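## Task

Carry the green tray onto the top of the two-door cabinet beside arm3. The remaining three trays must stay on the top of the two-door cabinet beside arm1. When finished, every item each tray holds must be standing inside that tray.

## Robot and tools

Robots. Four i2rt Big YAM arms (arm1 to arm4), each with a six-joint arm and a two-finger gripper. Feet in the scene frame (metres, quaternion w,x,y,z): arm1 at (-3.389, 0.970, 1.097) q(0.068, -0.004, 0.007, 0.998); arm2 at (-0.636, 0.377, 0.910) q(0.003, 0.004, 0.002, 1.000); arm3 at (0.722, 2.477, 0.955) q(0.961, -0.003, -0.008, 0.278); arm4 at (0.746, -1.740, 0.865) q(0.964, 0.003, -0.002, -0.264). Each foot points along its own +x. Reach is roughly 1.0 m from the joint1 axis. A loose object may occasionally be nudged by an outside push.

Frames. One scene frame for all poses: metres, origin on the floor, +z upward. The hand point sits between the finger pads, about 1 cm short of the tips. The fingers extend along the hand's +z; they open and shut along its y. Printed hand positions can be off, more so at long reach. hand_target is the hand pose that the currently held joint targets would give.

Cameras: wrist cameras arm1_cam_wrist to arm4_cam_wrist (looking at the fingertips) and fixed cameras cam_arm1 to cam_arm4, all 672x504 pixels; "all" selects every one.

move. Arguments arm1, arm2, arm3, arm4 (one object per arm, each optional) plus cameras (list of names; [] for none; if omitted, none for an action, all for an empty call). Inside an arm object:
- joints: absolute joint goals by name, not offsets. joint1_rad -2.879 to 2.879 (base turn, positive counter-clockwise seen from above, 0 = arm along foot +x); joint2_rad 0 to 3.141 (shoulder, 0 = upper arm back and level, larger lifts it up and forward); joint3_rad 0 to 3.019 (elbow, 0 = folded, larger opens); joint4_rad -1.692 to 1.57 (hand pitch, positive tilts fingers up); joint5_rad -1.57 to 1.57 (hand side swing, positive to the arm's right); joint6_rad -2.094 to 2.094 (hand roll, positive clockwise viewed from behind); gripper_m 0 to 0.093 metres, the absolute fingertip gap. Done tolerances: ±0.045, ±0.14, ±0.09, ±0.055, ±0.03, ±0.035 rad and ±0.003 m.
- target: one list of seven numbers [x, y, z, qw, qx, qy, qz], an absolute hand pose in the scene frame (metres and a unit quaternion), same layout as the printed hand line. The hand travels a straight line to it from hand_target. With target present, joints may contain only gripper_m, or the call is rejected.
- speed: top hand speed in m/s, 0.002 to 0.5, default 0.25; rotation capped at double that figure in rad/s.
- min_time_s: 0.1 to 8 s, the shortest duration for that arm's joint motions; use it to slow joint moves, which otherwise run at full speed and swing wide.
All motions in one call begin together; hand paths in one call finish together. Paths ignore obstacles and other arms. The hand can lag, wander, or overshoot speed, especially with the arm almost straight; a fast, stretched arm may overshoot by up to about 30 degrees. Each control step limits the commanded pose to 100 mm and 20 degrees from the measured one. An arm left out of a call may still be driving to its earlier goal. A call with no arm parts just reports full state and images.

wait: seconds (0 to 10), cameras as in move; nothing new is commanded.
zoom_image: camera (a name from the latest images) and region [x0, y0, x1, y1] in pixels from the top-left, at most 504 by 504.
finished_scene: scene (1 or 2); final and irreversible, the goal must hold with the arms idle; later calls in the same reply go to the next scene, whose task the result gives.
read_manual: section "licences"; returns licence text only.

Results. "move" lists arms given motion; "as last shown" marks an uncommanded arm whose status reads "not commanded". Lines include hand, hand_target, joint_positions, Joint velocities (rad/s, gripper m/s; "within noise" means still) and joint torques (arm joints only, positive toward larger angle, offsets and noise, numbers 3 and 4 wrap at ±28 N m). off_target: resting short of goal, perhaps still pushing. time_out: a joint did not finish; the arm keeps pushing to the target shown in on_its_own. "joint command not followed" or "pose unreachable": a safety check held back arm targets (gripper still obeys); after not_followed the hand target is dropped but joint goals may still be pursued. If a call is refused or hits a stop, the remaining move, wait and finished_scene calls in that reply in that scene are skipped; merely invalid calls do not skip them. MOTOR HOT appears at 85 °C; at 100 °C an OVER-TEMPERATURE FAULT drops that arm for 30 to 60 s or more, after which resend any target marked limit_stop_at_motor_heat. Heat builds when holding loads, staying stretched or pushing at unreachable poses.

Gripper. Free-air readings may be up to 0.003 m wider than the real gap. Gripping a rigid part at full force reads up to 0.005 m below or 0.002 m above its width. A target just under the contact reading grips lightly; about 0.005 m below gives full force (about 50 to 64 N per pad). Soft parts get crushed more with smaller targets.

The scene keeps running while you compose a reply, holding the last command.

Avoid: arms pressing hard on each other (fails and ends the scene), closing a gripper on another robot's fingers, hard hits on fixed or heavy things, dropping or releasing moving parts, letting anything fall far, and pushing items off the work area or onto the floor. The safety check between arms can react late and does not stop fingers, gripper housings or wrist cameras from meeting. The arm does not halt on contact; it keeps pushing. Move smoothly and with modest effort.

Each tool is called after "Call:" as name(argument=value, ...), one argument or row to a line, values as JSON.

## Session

Call:
move(
)

Scene clock: 0.00 s.
Joint torques (N m): no reading
Heat: arm1: hottest gripper 24 °C; arm2: hottest joint1_rad 25 °C; arm3: hottest joint1_rad 26 °C; arm4: hottest joint1_rad 26 °C.
Joint velocities: within noise
arm1.joint_positions: joint1_rad=+0.692 joint2_rad=+0.648 joint3_rad=+1.429 joint4_rad=-1.398 joint5_rad=-0.136 joint6_rad=-0.701 gripper_m=+0.09396
arm1.joint_status: not commanded
arm1.hand: x=-3.5788 y=+0.8356 z=+1.6371 quat_wxyz=(+0.034, +0.700, +0.543, -0.463) (m; scene frame)
arm1.hand_target: x=-3.5770 y=+0.8369 z=+1.6464 quat_wxyz=(+0.033, +0.696, +0.540, -0.472) (m; scene frame)
arm1.hand_status: not commanded
arm2.joint_positions: joint1_rad=+0.046 joint2_rad=+0.608 joint3_rad=+1.378 joint4_rad=-1.614 joint5_rad=+0.231 joint6_rad=+0.021 gripper_m=+0.09396
arm2.joint_status: not commanded
arm2.hand: x=-0.8192 y=+0.4117 z=+1.3976 quat_wxyz=(-0.095, +0.928, -0.033, -0.359) (m; scene frame)
arm2.hand_target: x=-0.8179 y=+0.4118 z=+1.4085 quat_wxyz=(-0.094, +0.923, -0.034, -0.372) (m; scene frame)
arm2.hand_status: not commanded
arm3.joint_positions: joint1_rad=+0.827 joint2_rad=+0.635 joint3_rad=+1.493 joint4_rad=-1.192 joint5_rad=+0.128 joint6_rad=+0.670 gripper_m=+0.09396
arm3.joint_status: not commanded
arm3.hand: x=+0.7771 y=+2.7101 z=+1.5737 quat_wxyz=(-0.349, +0.256, -0.771, -0.466) (m; scene frame)
arm3.hand_target: x=+0.7762 y=+2.7061 z=+1.5858 quat_wxyz=(-0.354, +0.253, -0.764, -0.477) (m; scene frame)
arm3.hand_status: not commanded
arm4.joint_positions: joint1_rad=-0.546 joint2_rad=+0.615 joint3_rad=+1.544 joint4_rad=-1.256 joint5_rad=-0.261 joint6_rad=-0.380 gripper_m=+0.09396
arm4.joint_status: not commanded
arm4.hand: x=+0.8807 y=-1.9065 z=+1.4980 quat_wxyz=(-0.502, -0.207, -0.782, +0.305) (m; scene frame)
arm4.hand_target: x=+0.8787 y=-1.9030 z=+1.5070 quat_wxyz=(-0.508, -0.204, -0.777, +0.311) (m; scene frame)
arm4.hand_status: not commanded
pictures: arm1_cam_wrist, arm2_cam_wrist, arm3_cam_wrist, arm4_cam_wrist, cam_arm1, cam_arm2, cam_arm3, cam_arm4
camera_calibration:
arm1_cam_wrist: T_world_to_cam=[[-0.78865, 0.40523, 0.4624, -3.91809], [0.23878, 0.8949, -0.37701, 0.76132], [-0.56658, -0.18692, -0.80253, -0.4688]] pos_world=[-3.5374, 0.81881, 1.72254]
arm2_cam_wrist: T_world_to_cam=[[0.12606, 0.97314, 0.19266, -0.57357], [0.9503, -0.06272, -0.30497, 1.26797], [-0.28469, 0.22152, -0.93267, 1.06741]] pos_world=[-0.82876, 0.40123, 1.49274]
arm3_cam_wrist: T_world_to_cam=[[0.72173, -0.43423, -0.53902, 1.46427], [-0.69214, -0.44541, -0.56794, 2.67635], [0.00653, 0.78298, -0.62202, -1.05378]] pos_world=[0.80249, 2.65298, 1.6538]
arm4_cam_wrist: T_world_to_cam=[[-0.63116, -0.72385, 0.2787, -1.24344], [-0.64834, 0.2951, -0.70183, 2.22436], [0.42578, -0.62366, -0.65556, -0.49122]] pos_world=[0.86649, -1.86282, 1.58565]

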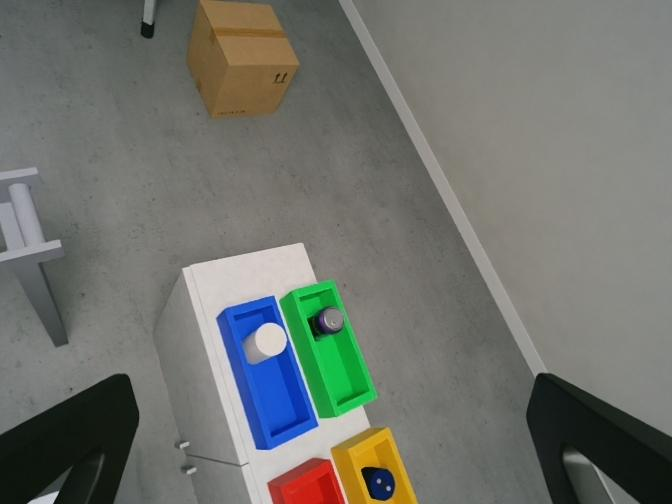

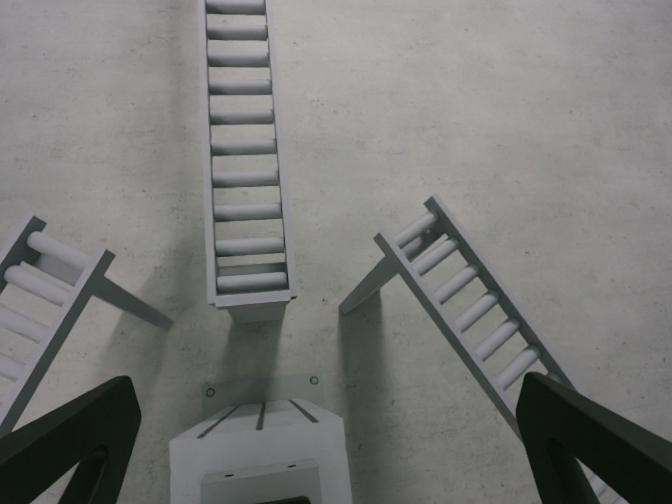

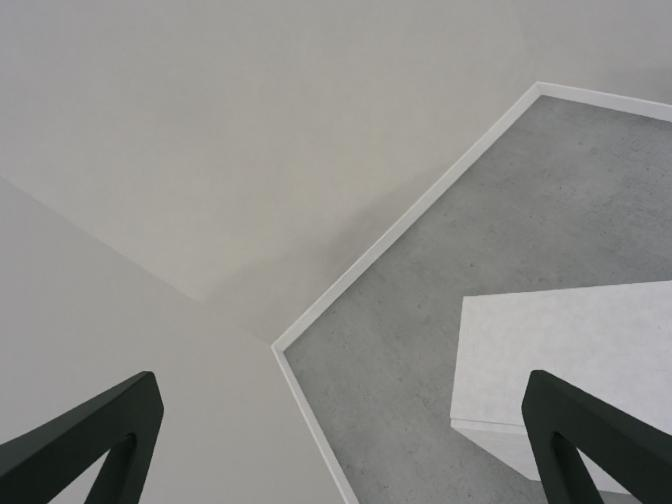

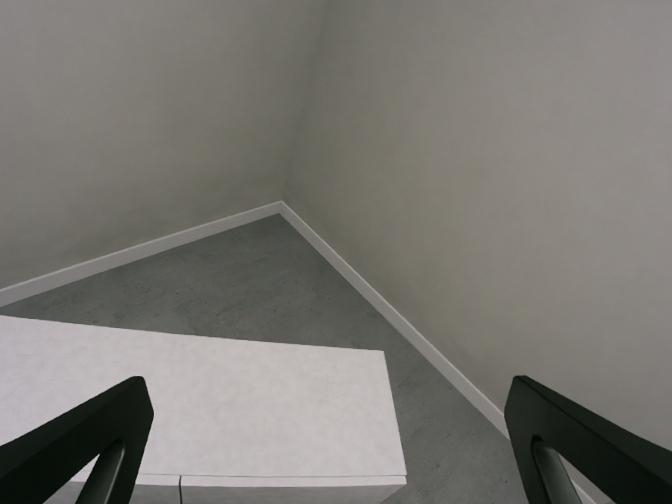

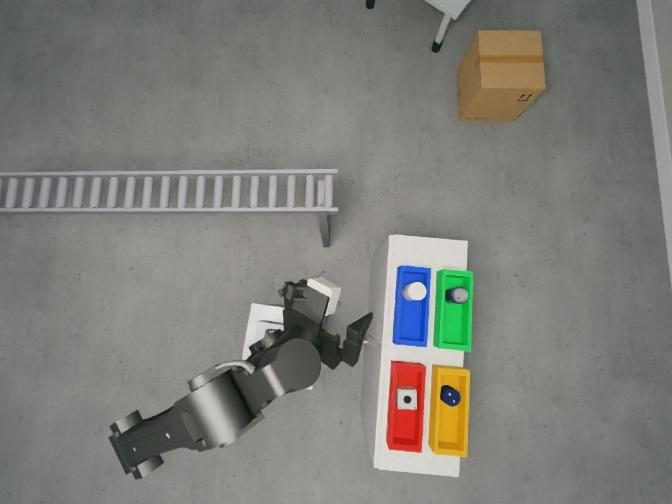

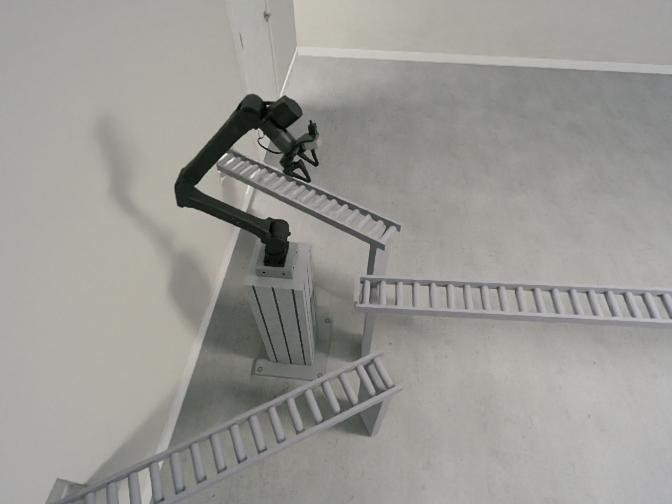

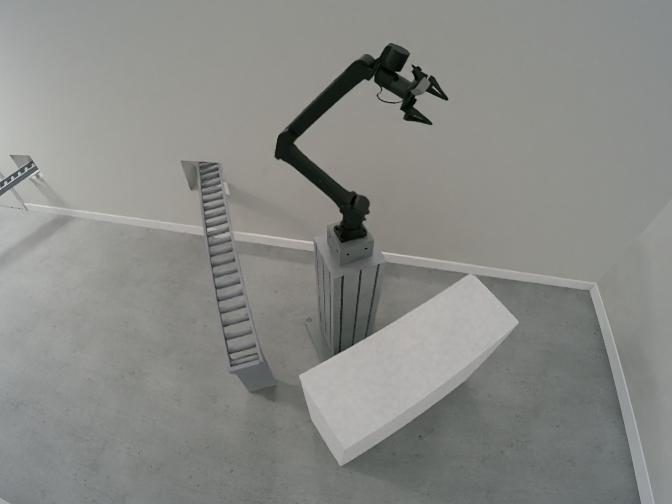

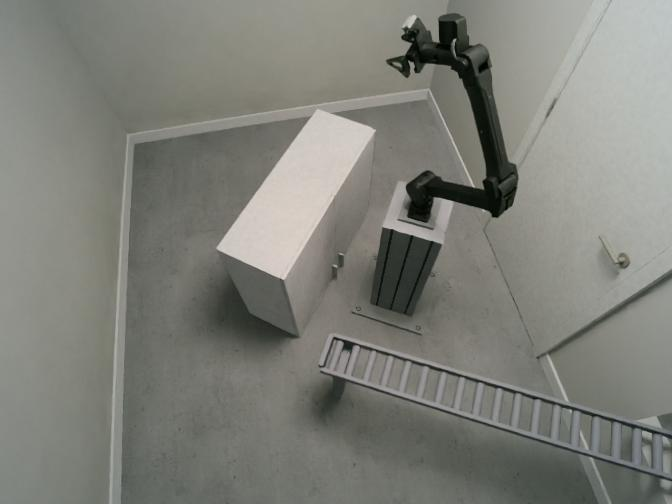

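Call:
zoom_image(
  camera="cam_arm1",
  region=[360, 220, 500, 480],
)

Call:
zoom_image(
  camera="cam_arm3",
  region=[150, 140, 540, 480],
)

Call:
zoom_image(
  camera="arm1_cam_wrist",
  region=[150, 230, 450, 504],
)

Scaled by 1.938 from the camera's image (finer frame: 960x720).

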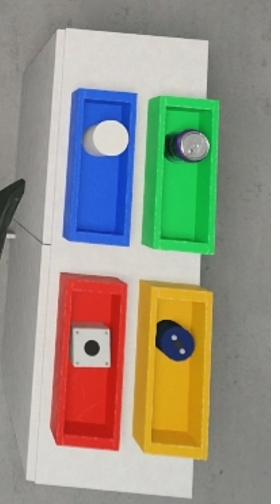

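Scaled by 1.292 from the camera's image (finer frame: 960x720).

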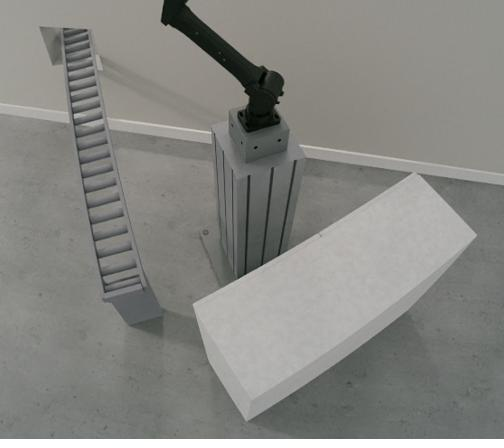

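Scaled by 1.680 from the camera's image (finer frame: 960x720).

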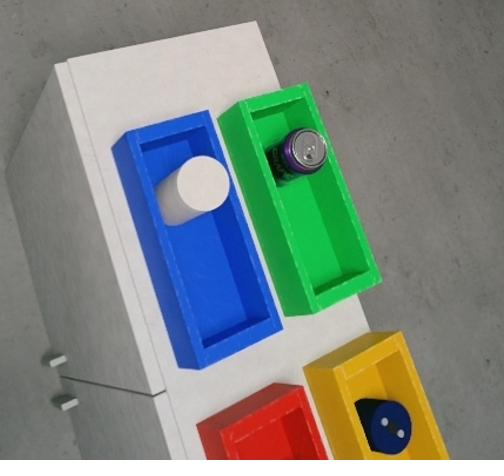

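Call:
move(
  arm1={"joints":{"joint1_rad":0.15,"joint2_rad":1.77,"joint3_rad":1.25,"joint4_rad":-1.0,"joint5_rad":0.015,"joint6_rad":1.4,"gripper_m":0.06},"min_time_s":2.5},
  arm3={"target":[1.13,2.2,1.15,0,0.317,0.948,0],"speed":0.4},
  arm2={"target":[-1.0,0.55,1.2,0,1,0,0],"speed":0.4,"joints":{"gripper_m":0.06}},
  cameras=["arm1_cam_wrist","arm2_cam_wrist","arm3_cam_wrist","cam_arm1","cam_arm3"],
)

Scene clock: 6.00 s.
Joint torques (N m): arm1=[-0.79 -11.58 8.32 0.73 0.15 0] | arm2=[-0.85 -9.35 12.64 0.06 0.11 -0.19] | arm3=[0.38 -13.16 13.24 0.17 0.13 0.04] | arm4=[-0.73 2.84 8.81 2 -0.05 0.13]
Heat: arm1: hottest gripper 24 °C; arm2: hottest joint1_rad 25 °C; arm3: hottest joint1_rad 26 °C; arm4: hottest joint1_rad 26 °C.
move: arm1 done; arm2 off_target; arm3 off_target
Joint velocities: within noise
arm1.joint_positions: joint1_rad=+0.160 joint2_rad=+1.763 joint3_rad=+1.248 joint4_rad=-1.010 joint5_rad=+0.012 joint6_rad=+1.393 gripper_m=+0.06007
arm1.joint_status: all done
arm1.hand: x=-3.8933 y=+0.9612 z=+1.1463 quat_wxyz=(+0.013, +0.775, -0.632, -0.013)
arm1.hand_target: x=-3.8963 y=+0.9669 z=+1.1437 quat_wxyz=(+0.014, +0.769, -0.639, -0.016)
arm1.hand_status: not commanded
arm2.joint_positions: joint1_rad=-0.420 joint2_rad=+1.393 joint3_rad=+1.388 joint4_rad=-1.621 joint5_rad=+0.003 joint6_rad=-0.425 gripper_m=+0.06007
arm2.joint_status: all done
arm2.hand: x=-0.9883 y=+0.5403 z=+1.1779 quat_wxyz=(+0.011, +1.000, +0.000, +0.022)
arm2.hand_target: x=-0.9989 y=+0.5495 z=+1.1998 quat_wxyz=(+0.000, +1.000, +0.000, +0.000)
arm2.hand_status: off_target (0.027 m and 2.9 deg from the pose sent, 0.301 m and 43.8 deg at the start)
arm3.joint_positions: joint1_rad=-1.146 joint2_rad=+1.659 joint3_rad=+1.436 joint4_rad=-1.409 joint5_rad=+0.005 joint6_rad=+0.044 gripper_m=+0.09398
arm3.joint_status: not commanded
arm3.hand: x=+1.1197 y=+2.2119 z=+1.1323 quat_wxyz=(+0.022, -0.308, -0.951, -0.007)
arm3.hand_target: x=+1.1293 y=+2.2005 z=+1.1502 quat_wxyz=(+0.000, -0.317, -0.948, +0.000)
arm3.hand_status: off_target (0.024 m and 2.9 deg from the pose sent, 0.751 m and 98.9 deg at the start; pose on its path clipped on 11 of 101 steps; a joint's target at an end of its range on 4 of 101 steps)
arm4: as last shown
arm1_cam_wrist: T_world_to_cam=[[0.97746, 0.20858, -0.03264, 3.64242], [0.20281, -0.88475, 0.41962, 1.19638], [0.05865, -0.41679, -0.90711, 1.7577]] pos_world=[-3.90604, 1.03134, 1.21129]
arm2_cam_wrist: T_world_to_cam=[[-0.02963, 0.99955, 0.00388, -0.58087], [0.88822, 0.02455, 0.45877, 0.36171], [0.45847, 0.01704, -0.88855, 1.57888]] pos_world=[-1.06235, 0.54483, 1.23922]
arm3_cam_wrist: T_world_to_cam=[[-0.58418, -0.81162, 0.0009, 2.44841], [-0.71823, 0.51748, 0.46514, -0.8295], [-0.37798, 0.27108, -0.88524, 0.92039]] pos_world=[1.18244, 2.16694, 1.19839]

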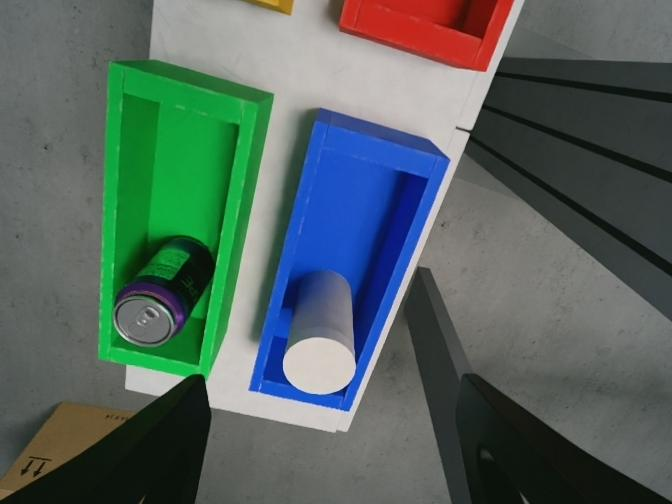

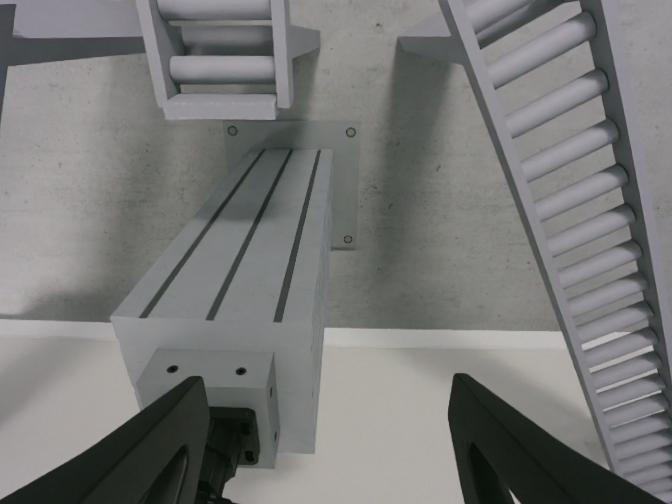

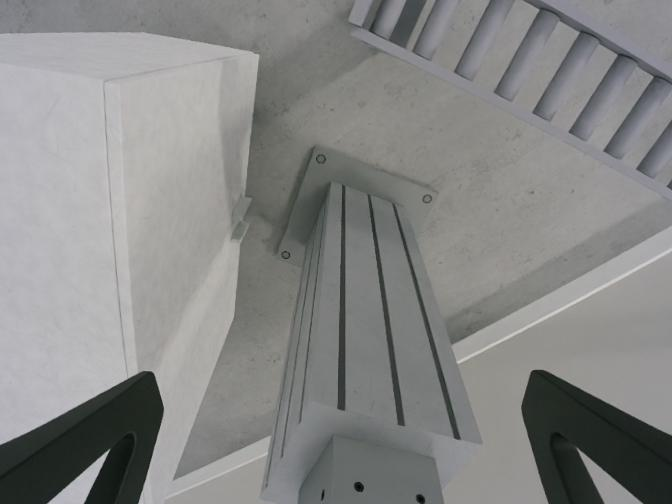

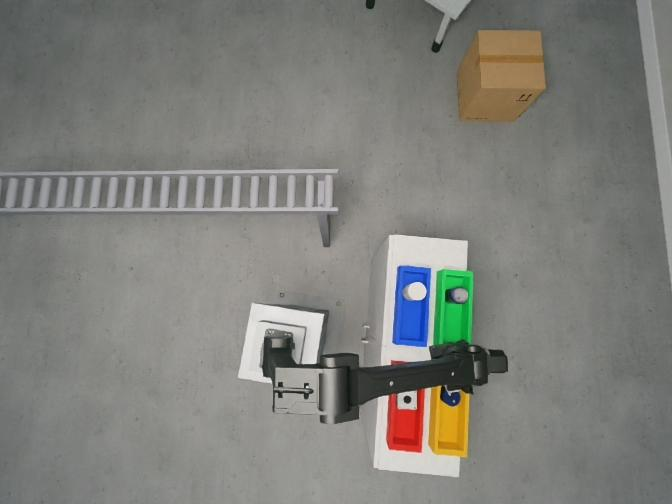

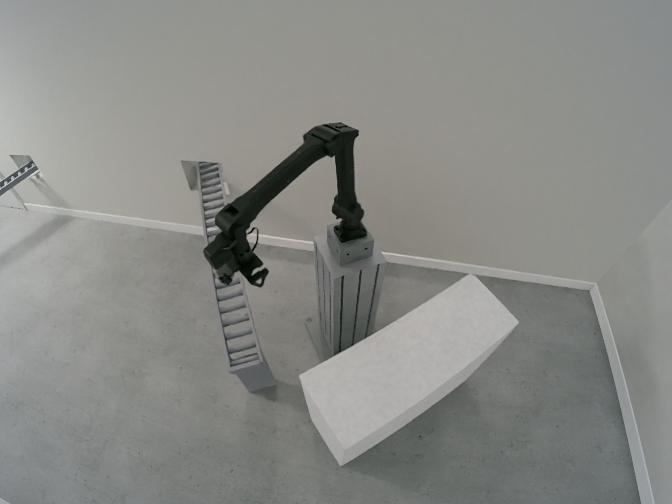

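Call:
move(
  arm1={"target":[-3.985,0.832,0.97,0,0.678,-0.735,0],"speed":0.3},
  cameras=["arm1_cam_wrist"],
)

Scene clock: 10.10 s.
Joint torques (N m): arm1=[0.79 -15.27 10.02 -0.34 0.11 0.02] | arm2=[-0.85 -9.35 12.63 0.06 0.12 -0.19] | arm3=[0.62 -13.16 13.27 0.2 0.14 0.05] | arm4=[-0.73 2.78 8.81 2 -0.04 0.13]
Heat: arm1: hottest gripper 24 °C; arm2: hottest joint1_rad 25 °C; arm3: hottest joint1_rad 26 °C; arm4: hottest joint1_rad 26 °C.
move: arm1 off_target
Joint velocities: within noise
arm1.joint_positions: joint1_rad=+0.357 joint2_rad=+2.264 joint3_rad=+1.543 joint4_rad=-0.848 joint5_rad=+0.015 joint6_rad=+1.874 gripper_m=+0.06007
arm1.joint_status: not commanded
arm1.hand: x=-3.9770 y=+0.8389 z=+0.9726 quat_wxyz=(-0.001, +0.678, -0.735, +0.001)
arm1.hand_target: x=-3.9846 y=+0.8321 z=+0.9700 quat_wxyz=(+0.000, +0.678, -0.735, +0.000)
arm1.hand_status: off_target (0.011 m and 0.2 deg from the pose sent, 0.237 m and 16.3 deg at the start)
arm2, arm3, arm4: as last shown
arm1_cam_wrist: T_world_to_cam=[[0.99728, -0.07331, 0.00787, 4.02004], [-0.06972, -0.90294, 0.42408, 0.10504], [-0.02398, -0.42348, -0.90559, 1.22965]] pos_world=[-3.97229, 0.91026, 1.03736]

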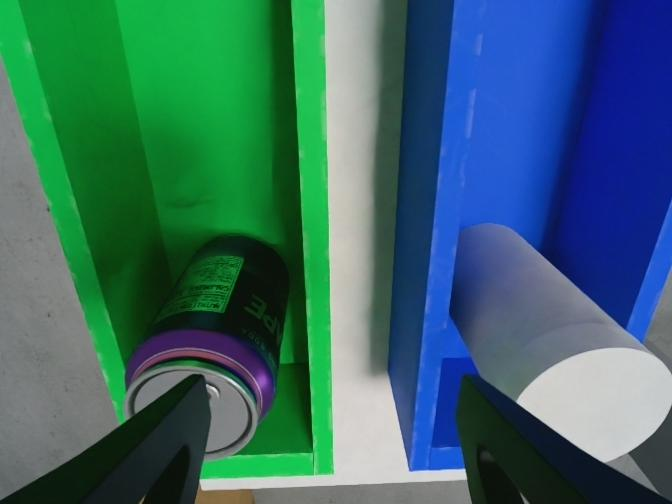

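Call:
move(
  arm1={"target":[-3.994,0.813,0.90,0,0.679,-0.734,0],"speed":0.15},
  cameras=["arm1_cam_wrist"],
)

Scene clock: 12.30 s.
Joint torques (N m): arm1=[1.08 -15.68 8.99 0.47 0.1 0.02] | arm2=[-0.85 -9.35 12.64 0.06 0.12 -0.18] | arm3=[0.44 -13.04 13.26 0.18 0.13 0.04] | arm4=[-0.73 2.84 8.81 2 -0.05 0.13]
Heat: arm1: hottest gripper 24 °C; arm2: hottest joint1_rad 25 °C; arm3: hottest joint1_rad 26 °C; arm4: hottest joint1_rad 26 °C.
move: arm1 off_target
Joint velocities: within noise
arm1.joint_positions: joint1_rad=+0.378 joint2_rad=+2.420 joint3_rad=+1.623 joint4_rad=-0.791 joint5_rad=+0.015 joint6_rad=+1.896 gripper_m=+0.06007
arm1.joint_status: not commanded
arm1.hand: x=-3.9835 y=+0.8235 z=+0.9027 quat_wxyz=(-0.009, +0.677, -0.736, +0.006)
arm1.hand_target: x=-3.9936 y=+0.8130 z=+0.9004 quat_wxyz=(+0.000, +0.679, -0.734, +0.000)
arm1.hand_status: off_target (0.015 m and 1.3 deg from the pose sent, 0.079 m and 0.3 deg at the start)
arm2, arm3, arm4: as last shown
arm1_cam_wrist: T_world_to_cam=[[0.99684, -0.07495, 0.02616, 4.00899], [-0.07901, -0.90473, 0.4186, 0.08976], [-0.00771, -0.41935, -0.90779, 1.22305]] pos_world=[-3.97982, 0.89456, 0.96785]

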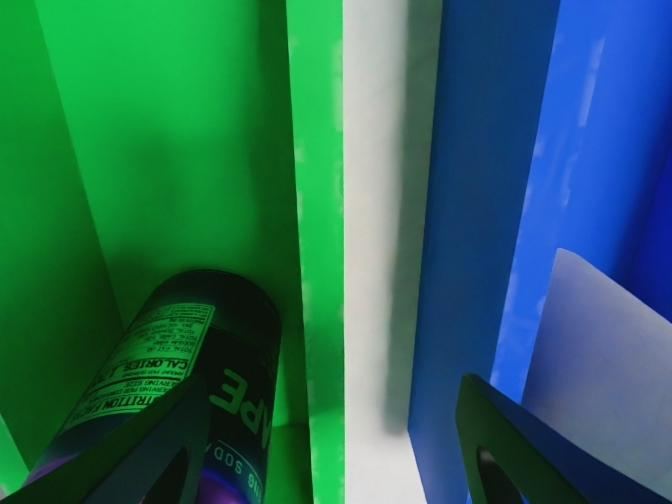

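Call:
move(
  arm1={"target":[-3.997,0.817,0.83,0,0.679,-0.734,0],"speed":0.1,"joints":{"gripper_m":0.045}},
  cameras=["arm1_cam_wrist"],
)

Scene clock: 14.57 s.
Joint torques (N m): arm1=[0.38 -15.79 8.57 0.43 0 -0.1] | arm2=[-0.85 -9.35 12.64 0.06 0.11 -0.18] | arm3=[0.44 -13.16 13.24 0.21 0.15 0.03] | arm4=[-0.67 2.84 8.81 2 -0.04 0.13]
Heat: arm1: hottest gripper 24 °C; arm2: hottest joint1_rad 25 °C; arm3: hottest joint1_rad 26 °C; arm4: hottest joint1_rad 26 °C.
move: arm1 off_target
Joint velocities: within noise
arm1.joint_positions: joint1_rad=+0.378 joint2_rad=+2.560 joint3_rad=+1.686 joint4_rad=-0.711 joint5_rad=+0.018 joint6_rad=+1.897 gripper_m=+0.04507
arm1.joint_status: all done
arm1.hand: x=-3.9868 y=+0.8220 z=+0.8354 quat_wxyz=(-0.008, +0.677, -0.736, +0.004)
arm1.hand_target: x=-3.9966 y=+0.8171 z=+0.8302 quat_wxyz=(+0.000, +0.679, -0.734, +0.000)
arm1.hand_status: off_target (0.013 m and 1.1 deg from the pose sent, 0.074 m and 1.3 deg at the start)
arm2, arm3, arm4: as last shown
arm1_cam_wrist: T_world_to_cam=[[0.99689, -0.07583, 0.02168, 4.01859], [-0.07794, -0.9054, 0.41735, 0.12216], [-0.01202, -0.41774, -0.90849, 1.14339]] pos_world=[-3.98281, 0.89296, 0.90065]

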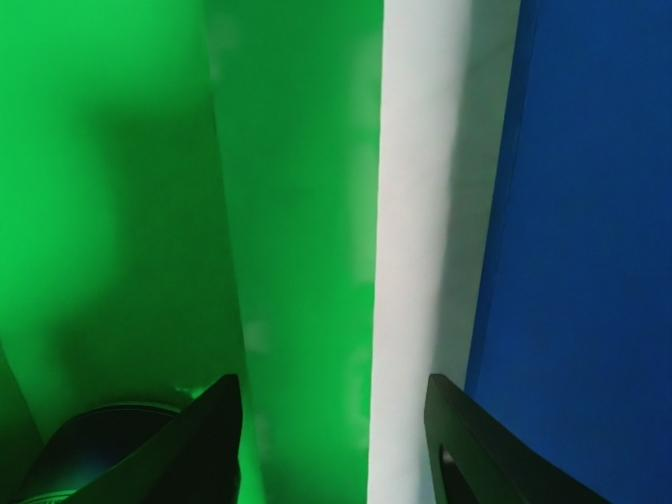

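Call:
move(
  arm1={"joints":{"gripper_m":0.005}},
)

Call:
move(
  arm1={"target":[-3.992,0.82,0.90,0,0.679,-0.734,0],"speed":0.06},
  cameras=["arm1_cam_wrist","cam_arm1"],
)

Call:
zoom_image(
  camera="cam_arm1",
  region=[380, 240, 500, 380],
)

Scene clock: 15.63 s.
Joint torques (N m): arm1=[0.38 -16.03 7.94 0.36 -0.03 -0.07] | arm2=[-0.85 -9.35 12.64 0.08 0.11 -0.19] | arm3=[0.5 -13.16 13.3 0.17 0.13 0.04] | arm4=[-0.73 2.84 8.81 2 -0.04 0.13]
Heat: arm1: hottest gripper 24 °C; arm2: hottest joint3_rad 26 °C; arm3: hottest joint1_rad 26 °C; arm4: hottest joint1_rad 26 °C.
move: arm1 off_target
Joint velocities: within noise
arm1.joint_positions: joint1_rad=+0.378 joint2_rad=+2.560 joint3_rad=+1.694 joint4_rad=-0.709 joint5_rad=+0.018 joint6_rad=+1.893 gripper_m=+0.01250
arm1.joint_status: gripper_m off_target (ended at +0.01252, target +0.00500)
arm1.hand: x=-3.9916 y=+0.8210 z=+0.8373 quat_wxyz=(-0.004, +0.678, -0.735, +0.001)
arm1.hand_target: x=-3.9966 y=+0.8170 z=+0.8302 quat_wxyz=(+0.000, +0.679, -0.734, +0.000)
arm1.hand_status: not commanded
arm2, arm3, arm4: as last shown
pictures: none

Scene clock: 17.53 s.
Joint torques (N m): arm1=[0.32 -20.95 6.87 -0.16 0.01 -0.07] | arm2=[-0.85 -9.35 12.64 0.08 0.12 -0.18] | arm3=[0.62 -13.1 13.26 0.2 0.13 0.03] | arm4=[-0.73 2.84 8.81 2 -0.04 0.13]
Heat: arm1: hottest gripper 24 °C; arm2: hottest joint3_rad 26 °C; arm3: hottest joint1_rad 26 °C; arm4: hottest joint1_rad 26 °C.
move: arm1 off_target
Joint velocities: within noise
arm1.joint_positions: joint1_rad=+0.378 joint2_rad=+2.484 joint3_rad=+1.624 joint4_rad=-0.769 joint5_rad=+0.018 joint6_rad=+1.893 gripper_m=+0.01250
arm1.joint_status: not commanded
arm1.hand: x=-3.9684 y=+0.8271 z=+0.8659 quat_wxyz=(-0.027, +0.678, -0.734, +0.014)
arm1.hand_target: x=-3.9912 y=+0.8202 z=+0.8997 quat_wxyz=(+0.000, +0.679, -0.734, +0.000)
arm1.hand_status: off_target (0.042 m and 3.5 deg from the pose sent, 0.063 m and 0.5 deg at the start)
arm2, arm3, arm4: as last shown
arm1_cam_wrist: T_world_to_cam=[[0.99541, -0.07204, 0.06299, 3.95521], [-0.09146, -0.90995, 0.4045, 0.07672], [0.02818, -0.40841, -0.91236, 1.32853]] pos_world=[-3.96747, 0.89734, 0.93193]

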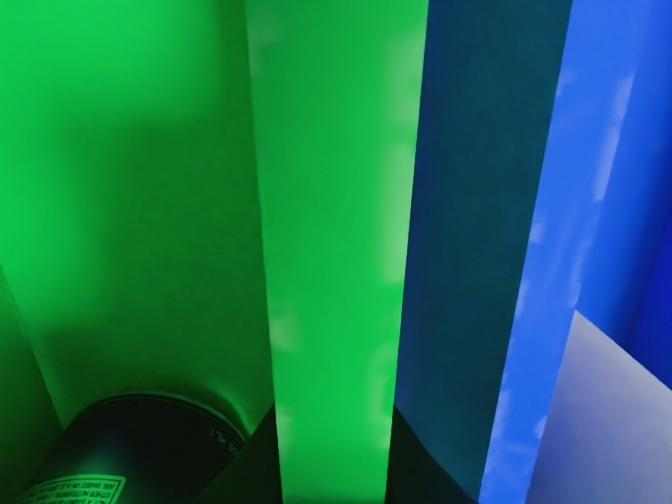

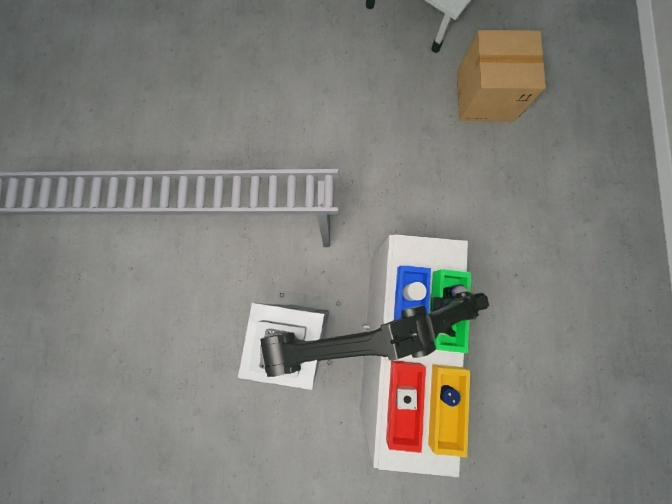

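Scaled by 3.600 from the camera's image (finer frame: 960x720).

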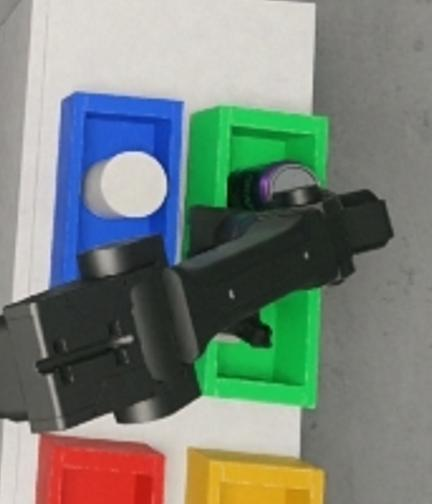

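Call:
move(
  arm1={"target":[-4.0,0.82,1.0,0.022,0.678,-0.734,-0.012],"speed":0.12},
  cameras=["arm1_cam_wrist","cam_arm1"],
)

Call:
zoom_image(
  camera="cam_arm1",
  region=[380, 240, 500, 380],
)

Scene clock: 19.57 s.
Joint torques (N m): arm1=[0.26 -20.07 8.12 0.01 0 -0.08] | arm2=[-0.85 -9.35 12.64 0.08 0.11 -0.19] | arm3=[0.5 -12.92 13.23 0.13 0.13 0.03] | arm4=[-0.73 2.84 8.81 2 -0.04 0.13]
Heat: arm1: hottest gripper 24 °C; arm2: hottest joint3_rad 26 °C; arm3: hottest joint3_rad 27 °C; arm4: hottest joint1_rad 26 °C.
move: arm1 off_target
Joint velocities: within noise
arm1.joint_positions: joint1_rad=+0.378 joint2_rad=+2.294 joint3_rad=+1.581 joint4_rad=-0.866 joint5_rad=+0.018 joint6_rad=+1.893 gripper_m=+0.01250
arm1.joint_status: not commanded
arm1.hand: x=-3.9809 y=+0.8257 z=+0.9659 quat_wxyz=(-0.006, +0.678, -0.735, +0.003)
arm1.hand_target: x=-3.9993 y=+0.8202 z=+0.9998 quat_wxyz=(+0.022, +0.678, -0.734, -0.012)
arm1.hand_status: off_target (0.039 m and 3.6 deg from the pose sent, 0.138 m and 6.4 deg at the start)
arm2, arm3, arm4: as last shown
arm1_cam_wrist: T_world_to_cam=[[0.99723, -0.07249, 0.01659, 4.01369], [-0.07277, -0.90506, 0.41901, 0.09023], [-0.01536, -0.41905, -0.90783, 1.25075]] pos_world=[-3.9768, 0.89676, 1.03105]

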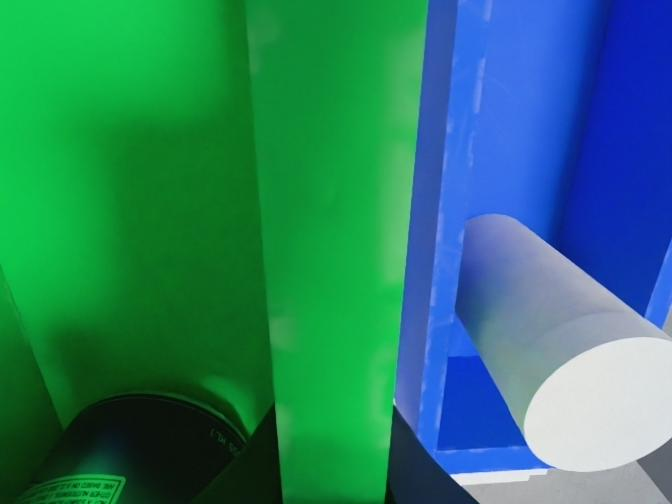

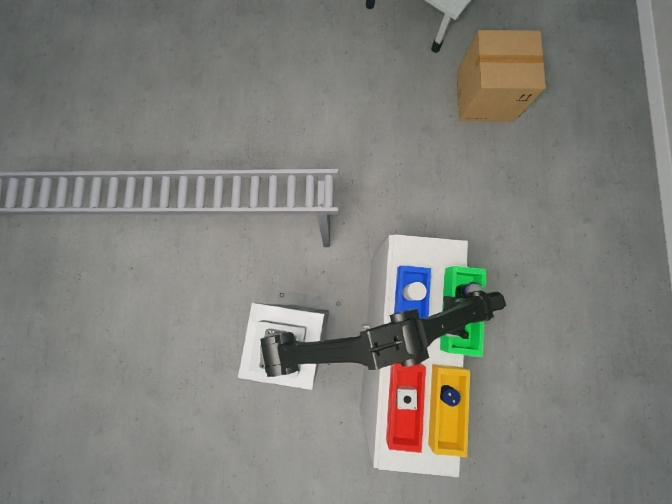

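Scaled by 3.600 from the camera's image (finer frame: 960x720).

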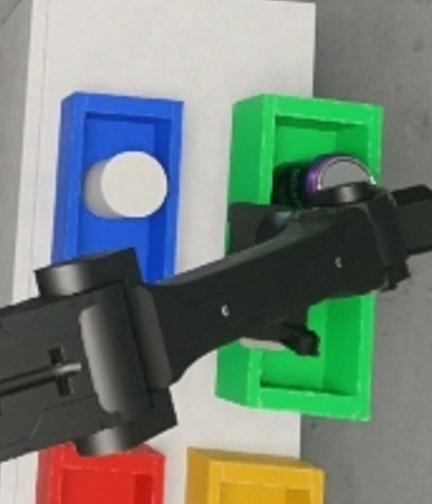

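Call:
move(
  arm1={"target":[-3.97,0.82,1.12,0.022,0.678,-0.734,-0.012],"speed":0.2},
)

Call:
move(
  arm1={"target":[-3.36,0.395,1.08,0.022,1,0.007,0],"speed":0.2},
)

Call:
move(
  arm1={"target":[-3.355,0.397,0.97,0.025,0.9990,0.009,-0.0375],"speed":0.15},
  cameras=["arm1_cam_wrist","cam_arm1"],
)

Call:
zoom_image(
  camera="cam_arm1",
  region=[200, 140, 360, 260],
)

Scene clock: 21.87 s.
Joint torques (N m): arm1=[1.44 -17.26 10.17 0.06 0.01 0.02] | arm2=[-0.79 -9.35 12.64 0.06 0.11 -0.18] | arm3=[0.26 -13.04 13.26 0.2 0.14 0.04] | arm4=[-0.73 2.78 8.81 2 -0.04 0.13]
Heat: arm1: hottest gripper 24 °C; arm2: hottest joint3_rad 27 °C; arm3: hottest joint3_rad 27 °C; arm4: hottest joint1_rad 26 °C.
move: arm1 off_target
Joint velocities: within noise
arm1.joint_positions: joint1_rad=+0.378 joint2_rad=+2.043 joint3_rad=+1.523 joint4_rad=-1.052 joint5_rad=+0.018 joint6_rad=+1.902 gripper_m=+0.01250
arm1.joint_status: not commanded
arm1.hand: x=-3.9580 y=+0.8335 z=+1.0937 quat_wxyz=(-0.003, +0.675, -0.738, +0.001)
arm1.hand_target: x=-3.9692 y=+0.8202 z=+1.1200 quat_wxyz=(+0.022, +0.678, -0.734, -0.012)
arm1.hand_status: off_target (0.032 m and 3.2 deg from the pose sent, 0.155 m and 3.6 deg at the start)
arm2, arm3: as last shown
arm4.joint_positions: joint1_rad=-0.546 joint2_rad=+0.615 joint3_rad=+1.544 joint4_rad=-1.256 joint5_rad=-0.261 joint6_rad=-0.380 gripper_m=+0.09396
arm4.joint_status: not commanded
arm4.hand: x=+0.8807 y=-1.9065 z=+1.4980 quat_wxyz=(-0.502, -0.207, -0.782, +0.305)
arm4.hand_target: x=+0.8787 y=-1.9030 z=+1.5070 quat_wxyz=(-0.508, -0.204, -0.777, +0.311)
arm4.hand_status: not commanded
pictures: none

Scene clock: 26.87 s.
Joint torques (N m): arm1=[0.15 -15.38 13.19 -0.12 -0.16 -0.15] | arm2=[-0.85 -9.35 12.64 0.08 0.11 -0.18] | arm3=[0.5 -13.1 13.3 0.17 0.12 0.03] | arm4=[-0.73 2.84 8.81 2 -0.04 0.13]
Heat: arm1: hottest gripper 24 °C; arm2: hottest joint3_rad 27 °C; arm3: hottest joint3_rad 27 °C; arm4: hottest joint1_rad 26 °C.
move: arm1 off_target
Joint velocities: within noise
arm1.joint_positions: joint1_rad=+1.757 joint2_rad=+2.046 joint3_rad=+1.364 joint4_rad=-0.937 joint5_rad=+0.014 joint6_rad=+1.617 gripper_m=+0.01250
arm1.joint_status: not commanded
arm1.hand: x=-3.3641 y=+0.4301 z=+1.0528 quat_wxyz=(-0.016, +1.000, +0.002, -0.004)
arm1.hand_target: x=-3.3601 y=+0.3971 z=+1.0813 quat_wxyz=(+0.022, +1.000, +0.007, +0.000)
arm1.hand_status: off_target (0.045 m and 4.5 deg from the pose sent, 0.742 m and 96.0 deg at the start)
arm2.joint_positions: joint1_rad=-0.420 joint2_rad=+1.393 joint3_rad=+1.388 joint4_rad=-1.621 joint5_rad=+0.003 joint6_rad=-0.425 gripper_m=+0.06007
arm2.joint_status: not commanded
arm2.hand: x=-0.9883 y=+0.5403 z=+1.1779 quat_wxyz=(+0.011, +1.000, +0.000, +0.022)
arm2.hand_target: x=-0.9989 y=+0.5495 z=+1.1998 quat_wxyz=(+0.000, +1.000, +0.000, +0.000)
arm2.hand_status: not commanded
arm3.joint_positions: joint1_rad=-1.146 joint2_rad=+1.659 joint3_rad=+1.436 joint4_rad=-1.409 joint5_rad=+0.005 joint6_rad=+0.044 gripper_m=+0.09398
arm3.joint_status: not commanded
arm3.hand: x=+1.1197 y=+2.2119 z=+1.1323 quat_wxyz=(+0.022, -0.308, -0.951, -0.007)
arm3.hand_target: x=+1.1293 y=+2.2005 z=+1.1502 quat_wxyz=(+0.000, -0.317, -0.948, +0.000)
arm3.hand_status: not commanded
arm4: as last shown
pictures: none

Scene clock: 28.47 s.
Joint torques (N m): arm1=[1.03 -16.79 8.64 0.91 0.09 0.02] | arm2=[-0.85 -9.35 12.64 0.06 0.11 -0.18] | arm3=[0.62 -13.22 13.29 0.18 0.13 0.04] | arm4=[-0.73 2.84 8.83 2 -0.04 0.13]
Heat: arm1: hottest gripper 24 °C; arm2: hottest joint3_rad 27 °C; arm3: hottest joint3_rad 27 °C; arm4: hottest joint1_rad 26 °C.
move: arm1 off_target
Joint velocities: within noise
arm1.joint_positions: joint1_rad=+1.776 joint2_rad=+2.239 joint3_rad=+1.364 joint4_rad=-0.737 joint5_rad=+0.084 joint6_rad=+1.627 gripper_m=+0.01250
arm1.joint_status: not commanded
arm1.hand: x=-3.3647 y=+0.4238 z=+0.9507 quat_wxyz=(-0.010, +0.999, +0.008, -0.040)
arm1.hand_target: x=-3.3549 y=+0.3980 z=+0.9709 quat_wxyz=(+0.025, +0.999, +0.009, -0.037)
arm1.hand_status: off_target (0.034 m and 4.0 deg from the pose sent, 0.090 m and 6.1 deg at the start)
arm2, arm3, arm4: as last shown
arm1_cam_wrist: T_world_to_cam=[[-0.02202, 0.9994, 0.02661, -0.52297], [0.93644, 0.0113, 0.35066, 2.84997], [0.35015, 0.03264, -0.93613, 2.14324]] pos_world=[-3.43078, 0.42051, 1.0209]

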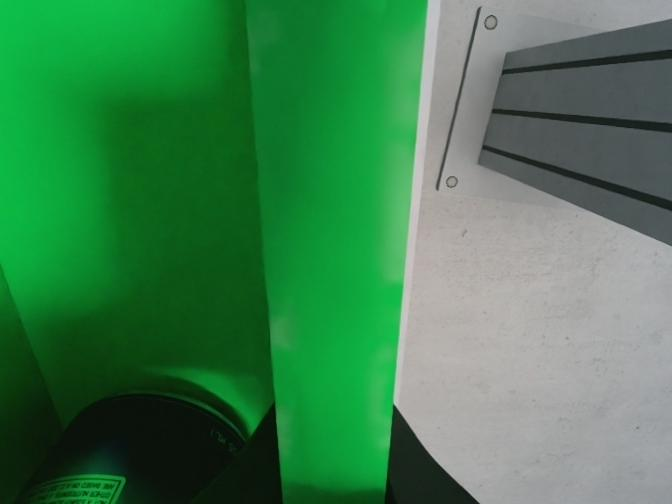

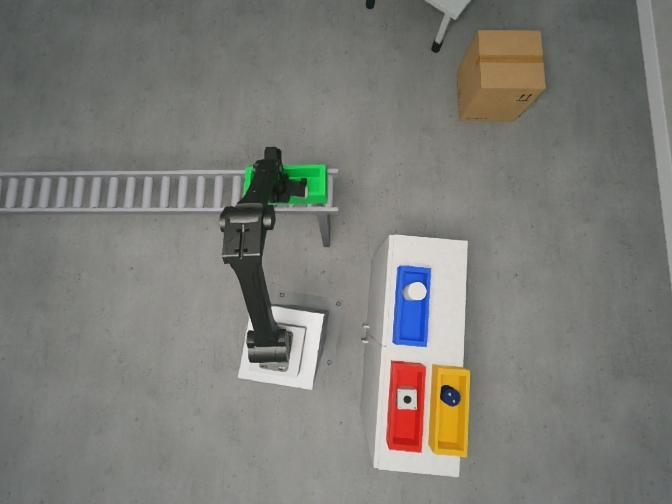

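Scaled by 3.150 from the camera's image (finer frame: 960x720).

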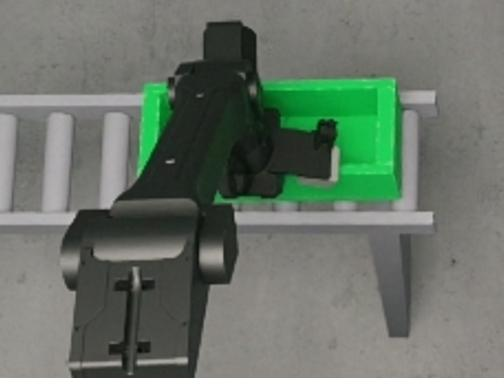

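Call:
move(
  arm1={"target":[-3.335,0.400,0.915,0.022,0.9990,0.009,-0.0375],"speed":0.1},
  cameras=["cam_arm1","arm1_cam_wrist"],
)

Call:
zoom_image(
  camera="cam_arm1",
  region=[200, 140, 360, 260],
)

Scene clock: 30.20 s.
Joint torques (N m): arm1=[0.56 -14.39 8.95 0.79 0.11 0.04] | arm2=[-0.85 -9.35 12.64 0.06 0.12 -0.19] | arm3=[0.5 -13.04 13.31 0.23 0.13 0.04] | arm4=[-0.73 2.84 8.81 2 -0.04 0.13]
Heat: arm1: hottest gripper 24 °C; arm2: hottest joint3_rad 28 °C; arm3: hottest joint3_rad 28 °C; arm4: hottest joint1_rad 26 °C.
move: arm1 off_target
Joint velocities: within noise
arm1.joint_positions: joint1_rad=+1.818 joint2_rad=+2.313 joint3_rad=+1.372 joint4_rad=-0.651 joint5_rad=+0.084 joint6_rad=+1.660 gripper_m=+0.01250
arm1.joint_status: not commanded
arm1.hand: x=-3.3417 y=+0.4213 z=+0.9133 quat_wxyz=(+0.002, +0.999, +0.011, -0.039)
arm1.hand_target: x=-3.3349 y=+0.4006 z=+0.9159 quat_wxyz=(+0.022, +0.999, +0.009, -0.037)
arm1.hand_status: off_target (0.022 m and 2.4 deg from the pose sent, 0.052 m and 3.7 deg at the start)
arm2, arm3, arm4: as last shown
pictures: arm1_cam_wrist, cam_arm1
arm1_cam_wrist: T_world_to_cam=[[-0.03001, 0.99954, 0.00352, -0.52466], [0.93596, 0.02686, 0.35109, 2.83296], [0.35084, 0.01383, -0.93633, 2.11068]] pos_world=[-3.40777, 0.41913, 0.98352]

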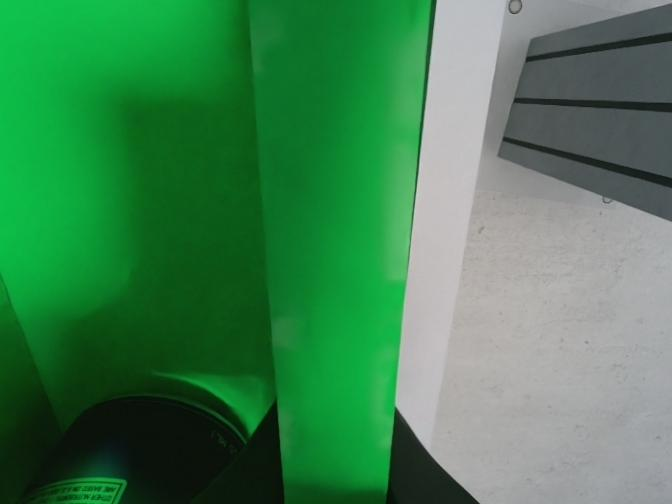

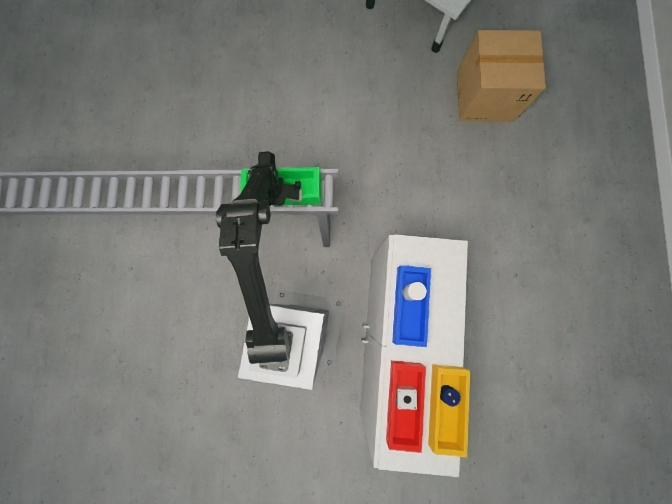

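Scaled by 3.150 from the camera's image (finer frame: 960x720).

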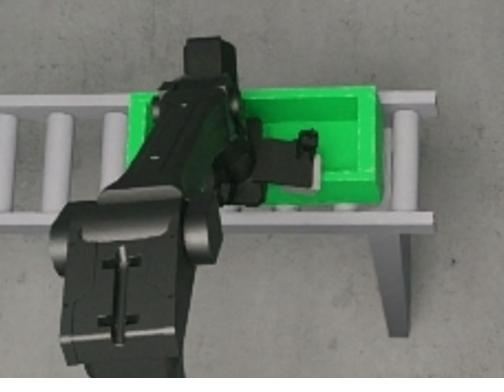

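Call:
move(
  arm1={"target":[-3.335,0.408,0.885,0.018,0.9990,0.011,-0.0375],"speed":0.06},
  cameras=["cam_arm1","arm1_cam_wrist"],
)

Call:
zoom_image(
  camera="cam_arm1",
  region=[290, 155, 345, 225],
)

Scene clock: 31.63 s.
Joint torques (N m): arm1=[0.62 -11.28 8.13 2 0.09 0.01] | arm2=[-0.85 -9.35 12.64 0.06 0.11 -0.19] | arm3=[0.5 -13.16 13.27 0.16 0.13 0.04] | arm4=[-0.73 2.78 8.83 2 -0.04 0.13]
Heat: arm1: hottest gripper 24 °C; arm2: hottest joint3_rad 28 °C; arm3: hottest joint3_rad 28 °C; arm4: hottest joint1_rad 26 °C.
move: arm1 off_target
Joint velocities: within noise
arm1.joint_positions: joint1_rad=+1.818 joint2_rad=+2.321 joint3_rad=+1.372 joint4_rad=-0.625 joint5_rad=+0.084 joint6_rad=+1.660 gripper_m=+0.01250
arm1.joint_status: not commanded
arm1.hand: x=-3.3412 y=+0.4174 z=+0.9091 quat_wxyz=(+0.011, +0.999, +0.010, -0.038)
arm1.hand_target: x=-3.3351 y=+0.4095 z=+0.8862 quat_wxyz=(+0.018, +0.999, +0.011, -0.037)
arm1.hand_status: off_target (0.027 m and 0.9 deg from the pose sent, 0.032 m and 1.9 deg at the start)
arm2, arm3, arm4: as last shown
pictures: arm1_cam_wrist, cam_arm1
arm1_cam_wrist: T_world_to_cam=[[-0.02952, 0.99945, -0.01478, -0.50237], [0.93526, 0.03284, 0.35243, 2.82812], [0.35273, -0.00341, -0.93572, 2.11952]] pos_world=[-3.40747, 0.41646, 0.97913]

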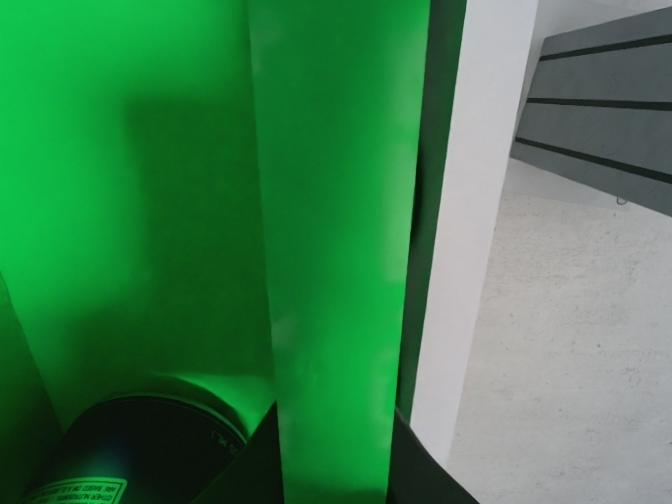

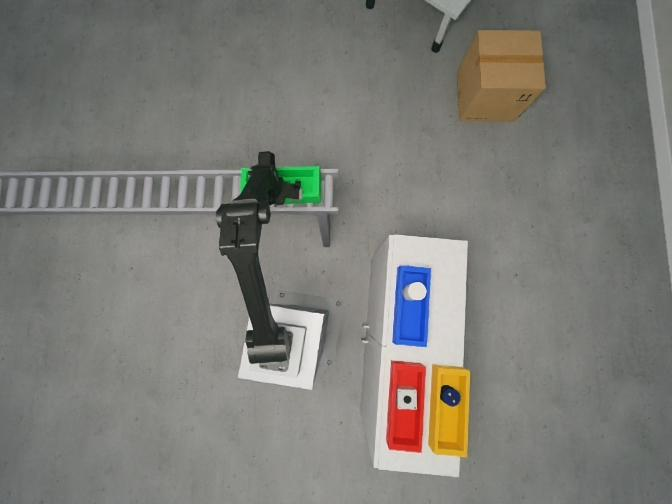

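Scaled by 7.200 from the camera's image (finer frame: 960x720).

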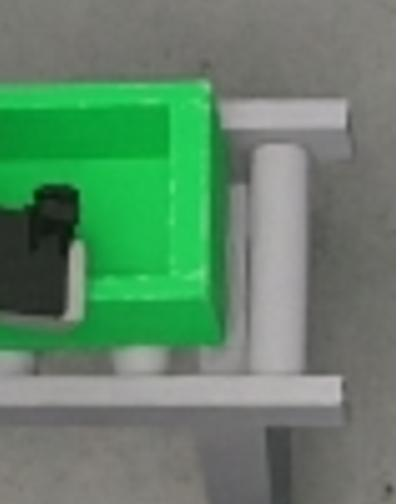

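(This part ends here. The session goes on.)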